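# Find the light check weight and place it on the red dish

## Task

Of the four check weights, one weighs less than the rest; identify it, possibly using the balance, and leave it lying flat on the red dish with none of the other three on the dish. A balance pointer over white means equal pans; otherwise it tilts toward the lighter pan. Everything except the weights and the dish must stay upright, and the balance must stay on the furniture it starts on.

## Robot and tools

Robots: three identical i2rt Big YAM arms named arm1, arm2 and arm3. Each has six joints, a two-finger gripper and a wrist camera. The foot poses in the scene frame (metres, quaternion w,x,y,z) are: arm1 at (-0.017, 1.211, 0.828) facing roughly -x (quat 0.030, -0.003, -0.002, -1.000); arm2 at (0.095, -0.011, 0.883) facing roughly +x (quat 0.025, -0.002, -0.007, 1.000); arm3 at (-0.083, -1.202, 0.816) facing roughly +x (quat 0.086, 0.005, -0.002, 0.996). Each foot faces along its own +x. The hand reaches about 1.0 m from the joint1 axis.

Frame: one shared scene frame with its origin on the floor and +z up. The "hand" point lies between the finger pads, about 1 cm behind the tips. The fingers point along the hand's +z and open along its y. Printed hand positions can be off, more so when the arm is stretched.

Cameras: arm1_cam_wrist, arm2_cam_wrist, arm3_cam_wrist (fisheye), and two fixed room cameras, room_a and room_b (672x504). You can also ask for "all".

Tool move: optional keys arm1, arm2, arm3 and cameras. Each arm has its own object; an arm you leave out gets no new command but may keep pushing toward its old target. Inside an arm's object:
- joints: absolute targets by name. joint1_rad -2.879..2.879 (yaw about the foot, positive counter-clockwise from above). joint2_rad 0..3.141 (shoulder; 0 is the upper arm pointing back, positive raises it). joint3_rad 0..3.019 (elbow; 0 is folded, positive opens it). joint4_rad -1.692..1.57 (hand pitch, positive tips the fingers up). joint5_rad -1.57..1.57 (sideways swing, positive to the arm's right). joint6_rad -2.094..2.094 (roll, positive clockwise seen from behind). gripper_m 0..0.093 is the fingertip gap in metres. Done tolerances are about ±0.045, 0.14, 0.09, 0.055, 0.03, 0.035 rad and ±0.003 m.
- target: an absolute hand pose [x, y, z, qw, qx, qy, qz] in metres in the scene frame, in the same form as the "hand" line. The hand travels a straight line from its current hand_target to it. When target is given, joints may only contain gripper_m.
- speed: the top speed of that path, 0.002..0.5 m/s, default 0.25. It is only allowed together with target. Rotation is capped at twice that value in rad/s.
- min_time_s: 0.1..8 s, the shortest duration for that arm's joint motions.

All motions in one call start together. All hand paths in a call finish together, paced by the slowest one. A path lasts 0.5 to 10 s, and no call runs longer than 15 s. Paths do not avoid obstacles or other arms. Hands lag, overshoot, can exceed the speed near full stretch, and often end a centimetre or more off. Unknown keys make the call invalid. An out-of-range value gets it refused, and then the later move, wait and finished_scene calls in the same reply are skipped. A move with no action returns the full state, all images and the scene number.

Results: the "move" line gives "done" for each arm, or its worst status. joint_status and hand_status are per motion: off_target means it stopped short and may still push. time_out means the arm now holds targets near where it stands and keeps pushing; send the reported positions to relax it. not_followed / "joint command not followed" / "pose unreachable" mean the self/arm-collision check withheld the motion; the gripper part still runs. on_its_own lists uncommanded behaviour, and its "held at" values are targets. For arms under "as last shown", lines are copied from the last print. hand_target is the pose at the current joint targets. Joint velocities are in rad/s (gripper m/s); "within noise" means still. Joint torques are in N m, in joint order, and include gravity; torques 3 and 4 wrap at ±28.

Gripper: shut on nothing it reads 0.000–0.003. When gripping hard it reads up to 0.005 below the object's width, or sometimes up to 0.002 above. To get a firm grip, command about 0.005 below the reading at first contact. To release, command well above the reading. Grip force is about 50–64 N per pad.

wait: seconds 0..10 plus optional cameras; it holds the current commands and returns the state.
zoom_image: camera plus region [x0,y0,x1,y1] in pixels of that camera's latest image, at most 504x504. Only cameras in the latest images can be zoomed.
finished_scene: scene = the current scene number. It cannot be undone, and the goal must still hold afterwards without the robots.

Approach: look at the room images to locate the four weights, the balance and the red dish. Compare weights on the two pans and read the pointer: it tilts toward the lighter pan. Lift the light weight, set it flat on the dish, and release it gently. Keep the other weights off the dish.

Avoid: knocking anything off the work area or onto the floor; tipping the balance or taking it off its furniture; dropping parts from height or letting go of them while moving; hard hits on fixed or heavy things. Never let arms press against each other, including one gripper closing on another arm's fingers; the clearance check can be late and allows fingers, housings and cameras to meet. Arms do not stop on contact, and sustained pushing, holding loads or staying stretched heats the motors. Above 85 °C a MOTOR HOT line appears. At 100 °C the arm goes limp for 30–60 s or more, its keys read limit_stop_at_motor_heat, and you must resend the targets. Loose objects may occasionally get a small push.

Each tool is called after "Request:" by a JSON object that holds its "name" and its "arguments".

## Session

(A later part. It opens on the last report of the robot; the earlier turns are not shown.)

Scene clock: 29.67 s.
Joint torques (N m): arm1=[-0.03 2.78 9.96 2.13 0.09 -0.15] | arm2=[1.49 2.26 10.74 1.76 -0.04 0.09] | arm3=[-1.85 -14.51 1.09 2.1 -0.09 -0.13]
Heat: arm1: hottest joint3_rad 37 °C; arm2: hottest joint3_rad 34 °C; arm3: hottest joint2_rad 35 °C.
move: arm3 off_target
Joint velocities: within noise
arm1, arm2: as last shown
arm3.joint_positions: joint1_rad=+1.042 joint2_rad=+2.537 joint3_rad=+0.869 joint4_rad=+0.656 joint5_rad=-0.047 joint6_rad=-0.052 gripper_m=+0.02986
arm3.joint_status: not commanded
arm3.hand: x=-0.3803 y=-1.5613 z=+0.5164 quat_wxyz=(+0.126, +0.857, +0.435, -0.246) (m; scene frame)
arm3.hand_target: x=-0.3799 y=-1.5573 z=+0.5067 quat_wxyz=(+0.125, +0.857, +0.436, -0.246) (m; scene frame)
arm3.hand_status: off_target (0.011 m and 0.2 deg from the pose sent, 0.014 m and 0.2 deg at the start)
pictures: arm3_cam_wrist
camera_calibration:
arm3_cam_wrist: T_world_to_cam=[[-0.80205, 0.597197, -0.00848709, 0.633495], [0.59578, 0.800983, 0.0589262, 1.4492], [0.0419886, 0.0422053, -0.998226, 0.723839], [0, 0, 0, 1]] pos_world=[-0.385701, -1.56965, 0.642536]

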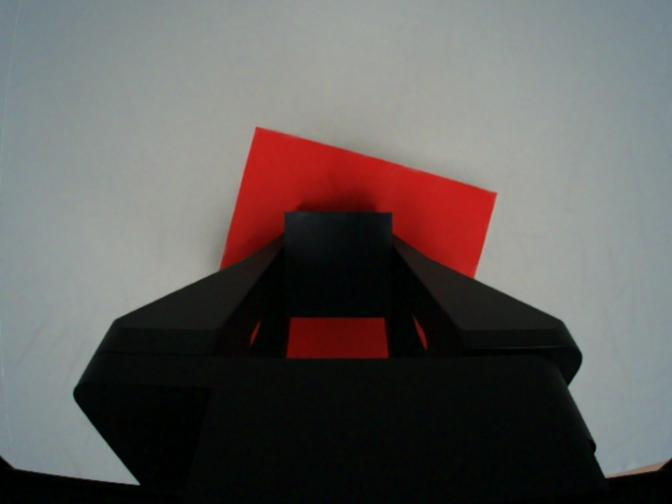

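Request:
{"name": "move", "arguments": {"arm3": {"target": [-0.380, -1.558, 0.502, 0.1251, 0.8565, 0.4364, -0.2456], "speed": 0.05}, "cameras": []}}

Request:
{"name": "move", "arguments": {"arm3": {"target": [-0.380, -1.558, 0.498, 0.1251, 0.8565, 0.4364, -0.2456], "speed": 0.05}, "cameras": ["arm3_cam_wrist", "room_a"]}}

Request:
{"name": "zoom_image", "arguments": {"camera": "arm3_cam_wrist", "region": [200, 120, 480, 360]}}

Request:
{"name": "zoom_image", "arguments": {"camera": "room_a", "region": [550, 220, 610, 280]}}

Scene clock: 31.40 s.
Joint torques (N m): arm1=[-0.67 2.9 9.96 2.04 0.09 -0.16] | arm2=[1.61 2.43 10.74 1.77 -0.04 0.08] | arm3=[-1.61 -14.04 1.21 1.99 -0.07 -0.11]
Heat: arm1: hottest joint3_rad 38 °C; arm2: hottest joint3_rad 34 °C; arm3: hottest joint2_rad 35 °C.
move: arm3 off_target
Joint velocities: within noise
arm1, arm2: as last shown
arm3.joint_positions: joint1_rad=+1.042 joint2_rad=+2.541 joint3_rad=+0.876 joint4_rad=+0.664 joint5_rad=-0.047 joint6_rad=-0.052 gripper_m=+0.02986
arm3.joint_status: not commanded
arm3.hand: x=-0.3830 y=-1.5645 z=+0.5164 quat_wxyz=(+0.128, +0.855, +0.434, -0.251) (m; scene frame)
arm3.hand_target: x=-0.3798 y=-1.5578 z=+0.5026 quat_wxyz=(+0.125, +0.857, +0.436, -0.246) (m; scene frame)
arm3.hand_status: off_target (0.016 m and 0.8 deg from the pose sent, 0.015 m and 0.2 deg at the start)
pictures: none
No camera images: "cameras" was empty.

Scene clock: 32.37 s.
Joint torques (N m): arm1=[-0.56 2.84 9.87 2.24 0.11 -0.14] | arm2=[1.61 2.37 10.76 1.76 -0.02 0.09] | arm3=[-1.67 -13.51 1.36 1.85 -0.04 -0.11]
Heat: arm1: hottest joint3_rad 38 °C; arm2: hottest joint3_rad 34 °C; arm3: hottest joint2_rad 35 °C.
move: arm3 off_target
Joint velocities: within noise
arm1.joint_positions: joint1_rad=+0.776 joint2_rad=+0.602 joint3_rad=+1.507 joint4_rad=-1.261 joint5_rad=+0.098 joint6_rad=+0.607 gripper_m=+0.09396
arm1.joint_status: not commanded
arm1.hand: x=-0.1701 y=+1.0660 z=+1.4453 quat_wxyz=(-0.349, -0.815, -0.066, +0.458) (m; scene frame)
arm1.hand_target: x=-0.1672 y=+1.0692 z=+1.4585 quat_wxyz=(-0.357, -0.807, -0.065, +0.467) (m; scene frame)
arm1.hand_status: not commanded
arm2.joint_positions: joint1_rad=+0.021 joint2_rad=+0.603 joint3_rad=+1.379 joint4_rad=-1.633 joint5_rad=-0.031 joint6_rad=+0.148 gripper_m=+0.09396
arm2.joint_status: not commanded
arm2.hand: x=-0.0901 y=-0.0176 z=+1.3638 quat_wxyz=(+0.028, +0.934, -0.076, -0.347) (m; scene frame)
arm2.hand_target: x=-0.0886 y=-0.0177 z=+1.3731 quat_wxyz=(+0.029, +0.930, -0.075, -0.358) (m; scene frame)
arm2.hand_status: not commanded
arm3.joint_positions: joint1_rad=+1.042 joint2_rad=+2.544 joint3_rad=+0.880 joint4_rad=+0.671 joint5_rad=-0.048 joint6_rad=-0.052 gripper_m=+0.02986
arm3.joint_status: not commanded
arm3.hand: x=-0.3846 y=-1.5666 z=+0.5163 quat_wxyz=(+0.130, +0.854, +0.434, -0.255) (m; scene frame)
arm3.hand_target: x=-0.3795 y=-1.5575 z=+0.4989 quat_wxyz=(+0.125, +0.857, +0.436, -0.245) (m; scene frame)
arm3.hand_status: off_target (0.021 m and 1.3 deg from the pose sent, 0.020 m and 0.8 deg at the start)
pictures: arm3_cam_wrist, room_a
camera_calibration:
arm3_cam_wrist: T_world_to_cam=[[-0.8025, 0.596599, -0.00788373, 0.631859], [0.595902, 0.802085, 0.0395032, 1.46776], [0.029891, 0.0270034, -0.999188, 0.696271], [0, 0, 0, 1]] pos_world=[-0.388385, -1.57303, 0.642706]

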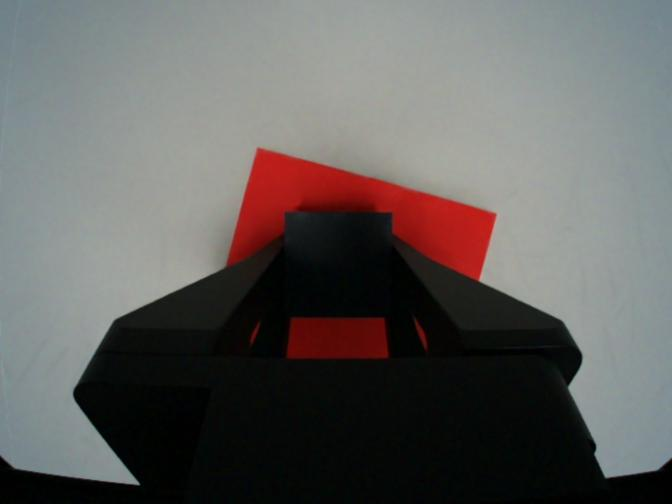

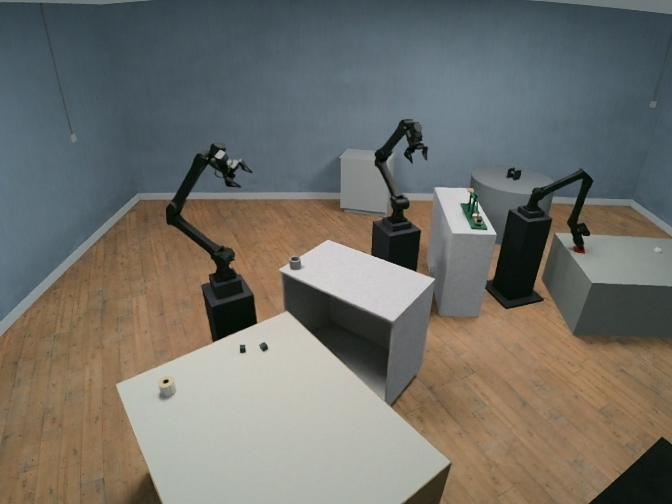

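Scaled by 1.800 from the camera's 672x504 image, which has a finer 960x720 frame.

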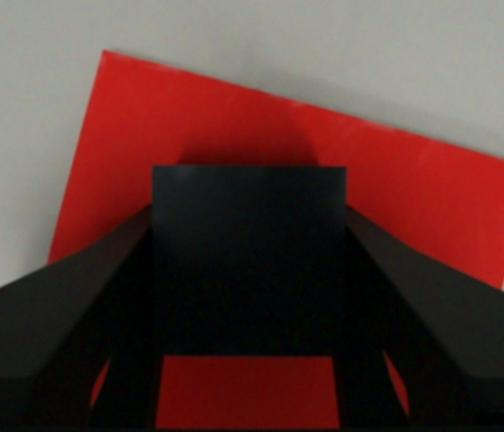

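Scaled by 8.400 from the camera's 672x504 image, which has a finer 960x720 frame.

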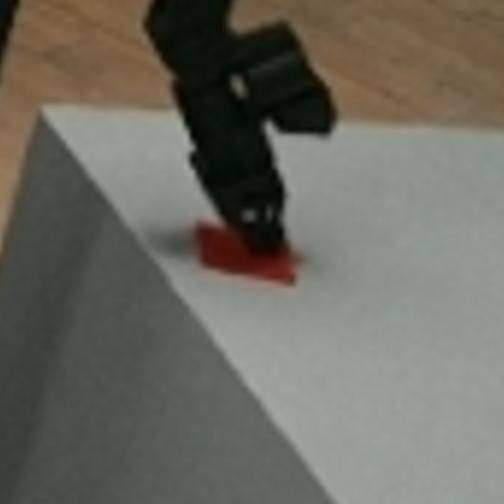

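Request:
{"name": "move", "arguments": {"arm3": {"target": [-0.3805, -1.5585, 0.507, 0.1251, 0.8565, 0.4364, -0.2456], "speed": 0.05}}}

Request:
{"name": "move", "arguments": {"arm3": {"joints": {"gripper_m": 0.045}}, "cameras": ["arm3_cam_wrist"]}}

Scene clock: 33.57 s.
Joint torques (N m): arm1=[0.03 2.67 9.94 2.21 0.11 -0.14] | arm2=[1.67 2.26 10.7 1.73 -0.03 0.1] | arm3=[-1.73 -15.33 0.4 1.4 -0.06 -0.11]
Heat: arm1: hottest joint3_rad 38 °C; arm2: hottest joint3_rad 34 °C; arm3: hottest joint2_rad 35 °C.
move: arm3 off_target
Joint velocities: within noise
arm1, arm2: as last shown
arm3.joint_positions: joint1_rad=+1.042 joint2_rad=+2.544 joint3_rad=+0.880 joint4_rad=+0.671 joint5_rad=-0.048 joint6_rad=-0.052 gripper_m=+0.02986
arm3.joint_status: not commanded
arm3.hand: x=-0.3846 y=-1.5666 z=+0.5163 quat_wxyz=(+0.130, +0.854, +0.434, -0.255) (m; scene frame)
arm3.hand_target: x=-0.3803 y=-1.5584 z=+0.5073 quat_wxyz=(+0.125, +0.857, +0.436, -0.245) (m; scene frame)
arm3.hand_status: off_target (0.013 m and 1.3 deg from the pose sent, 0.013 m and 1.3 deg at the start)
pictures: none

Scene clock: 34.10 s.
Joint torques (N m): arm1=[-0.32 2.78 9.94 2.04 0.07 -0.15] | arm2=[1.32 2.2 10.77 1.77 -0.04 0.09] | arm3=[-1.79 -15.33 0.42 1.4 -0.05 -0.12]
Heat: arm1: hottest joint3_rad 38 °C; arm2: hottest joint3_rad 34 °C; arm3: hottest joint2_rad 35 °C.
move: arm3 done
Joint velocities: within noise
arm1, arm2: as last shown
arm3.joint_positions: joint1_rad=+1.042 joint2_rad=+2.544 joint3_rad=+0.880 joint4_rad=+0.671 joint5_rad=-0.048 joint6_rad=-0.052 gripper_m=+0.04483
arm3.joint_status: all done
arm3.hand: x=-0.3846 y=-1.5666 z=+0.5163 quat_wxyz=(+0.130, +0.854, +0.434, -0.255) (m; scene frame)
arm3.hand_target: x=-0.3803 y=-1.5584 z=+0.5073 quat_wxyz=(+0.125, +0.857, +0.436, -0.245) (m; scene frame)
arm3.hand_status: not commanded
pictures: arm3_cam_wrist
camera_calibration:
arm3_cam_wrist: T_world_to_cam=[[-0.8025, 0.596599, -0.00788373, 0.631859], [0.595902, 0.802085, 0.0395032, 1.46776], [0.029891, 0.0270034, -0.999188, 0.696271], [0, 0, 0, 1]] pos_world=[-0.388385, -1.57303, 0.642706]

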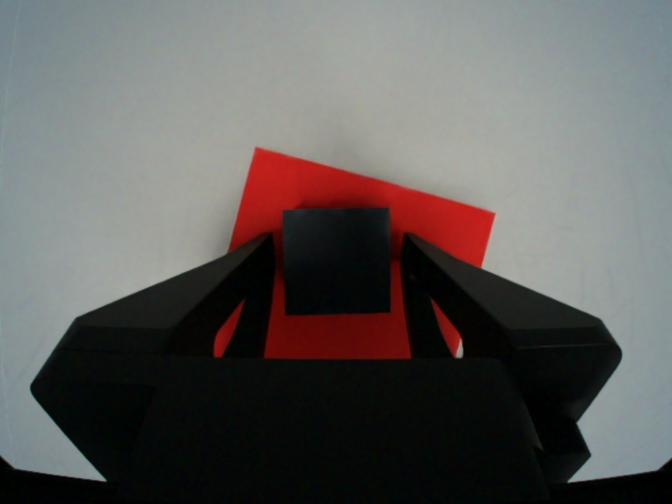

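Request:
{"name": "move", "arguments": {"arm3": {"target": [-0.345, -1.505, 0.62, 0.1251, 0.8565, 0.4364, -0.2456], "speed": 0.15, "joints": {"gripper_m": 0.06}}, "cameras": ["arm3_cam_wrist", "room_a", "room_b"]}}

Request:
{"name": "zoom_image", "arguments": {"camera": "room_a", "region": [430, 170, 510, 250]}}

Request:
{"name": "zoom_image", "arguments": {"camera": "room_a", "region": [550, 220, 610, 280]}}

Scene clock: 35.93 s.
Joint torques (N m): arm1=[-0.44 3.02 9.92 2.19 0.08 -0.12] | arm2=[1.44 2.32 10.76 1.76 -0.04 0.09] | arm3=[-1.96 -14.74 0.02 1.17 -0.12 -0.18]
Heat: arm1: hottest joint3_rad 38 °C; arm2: hottest joint3_rad 35 °C; arm3: hottest joint2_rad 35 °C.
move: arm3 done
Joint velocities: within noise
arm1, arm2: as last shown
arm3.joint_positions: joint1_rad=+1.017 joint2_rad=+2.223 joint3_rad=+0.559 joint4_rad=+0.647 joint5_rad=-0.061 joint6_rad=-0.075 gripper_m=+0.05990
arm3.joint_status: all done
arm3.hand: x=-0.3432 y=-1.5068 z=+0.6162 quat_wxyz=(+0.126, +0.857, +0.435, -0.245) (m; scene frame)
arm3.hand_target: x=-0.3450 y=-1.5050 z=+0.6199 quat_wxyz=(+0.125, +0.857, +0.436, -0.246) (m; scene frame)
arm3.hand_status: done (0.005 m and 0.2 deg from the pose sent, 0.127 m and 1.3 deg at the start)
pictures: arm3_cam_wrist, room_a, room_b
camera_calibration:
arm3_cam_wrist: T_world_to_cam=[[-0.802632, 0.596411, -0.00876494, 0.630379], [0.594857, 0.80145, 0.0618308, 1.37615], [0.0439012, 0.0444135, -0.998048, 0.823512], [0, 0, 0, 1]] pos_world=[-0.348805, -1.51546, 0.742341]

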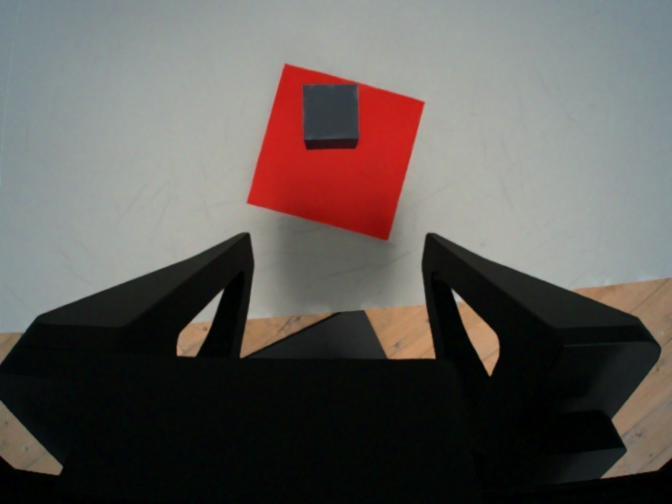

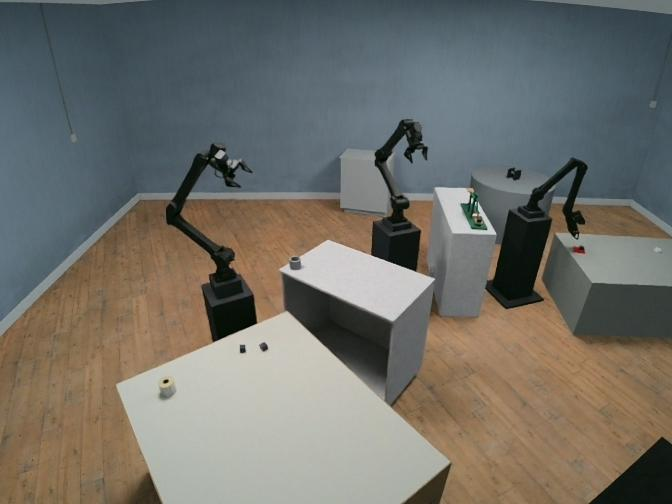

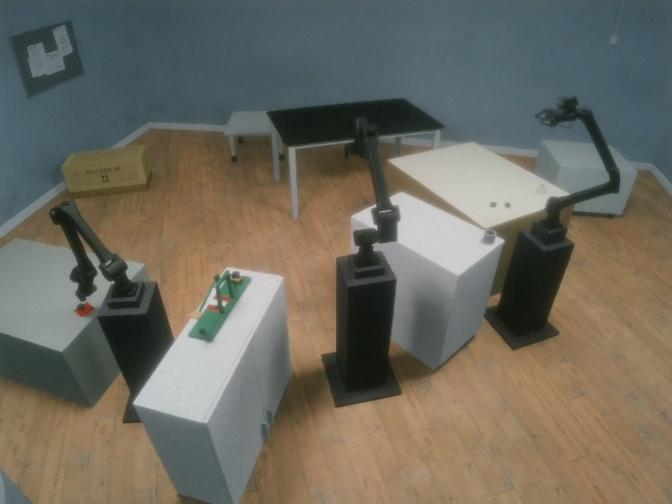

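Scaled by 6.300 from the camera's 672x504 image, which has a finer 960x720 frame.

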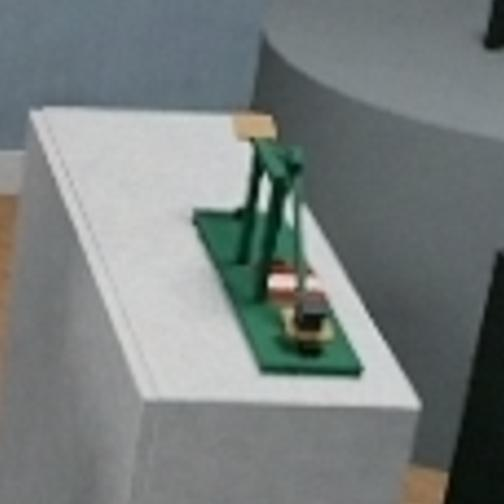

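Scaled by 8.400 from the camera's 672x504 image, which has a finer 960x720 frame.

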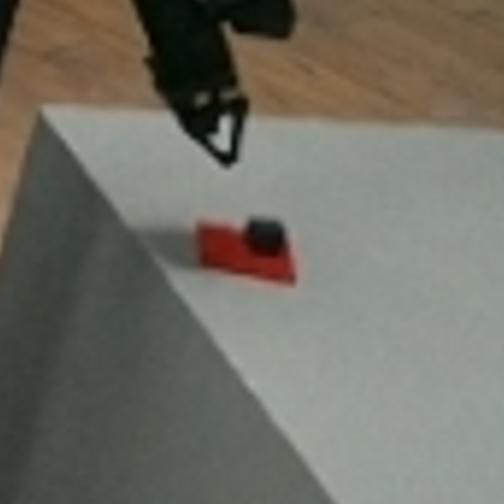

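Request:
{"name": "finished_scene", "arguments": {"scene": 2}}

The scene is finished: the task was done.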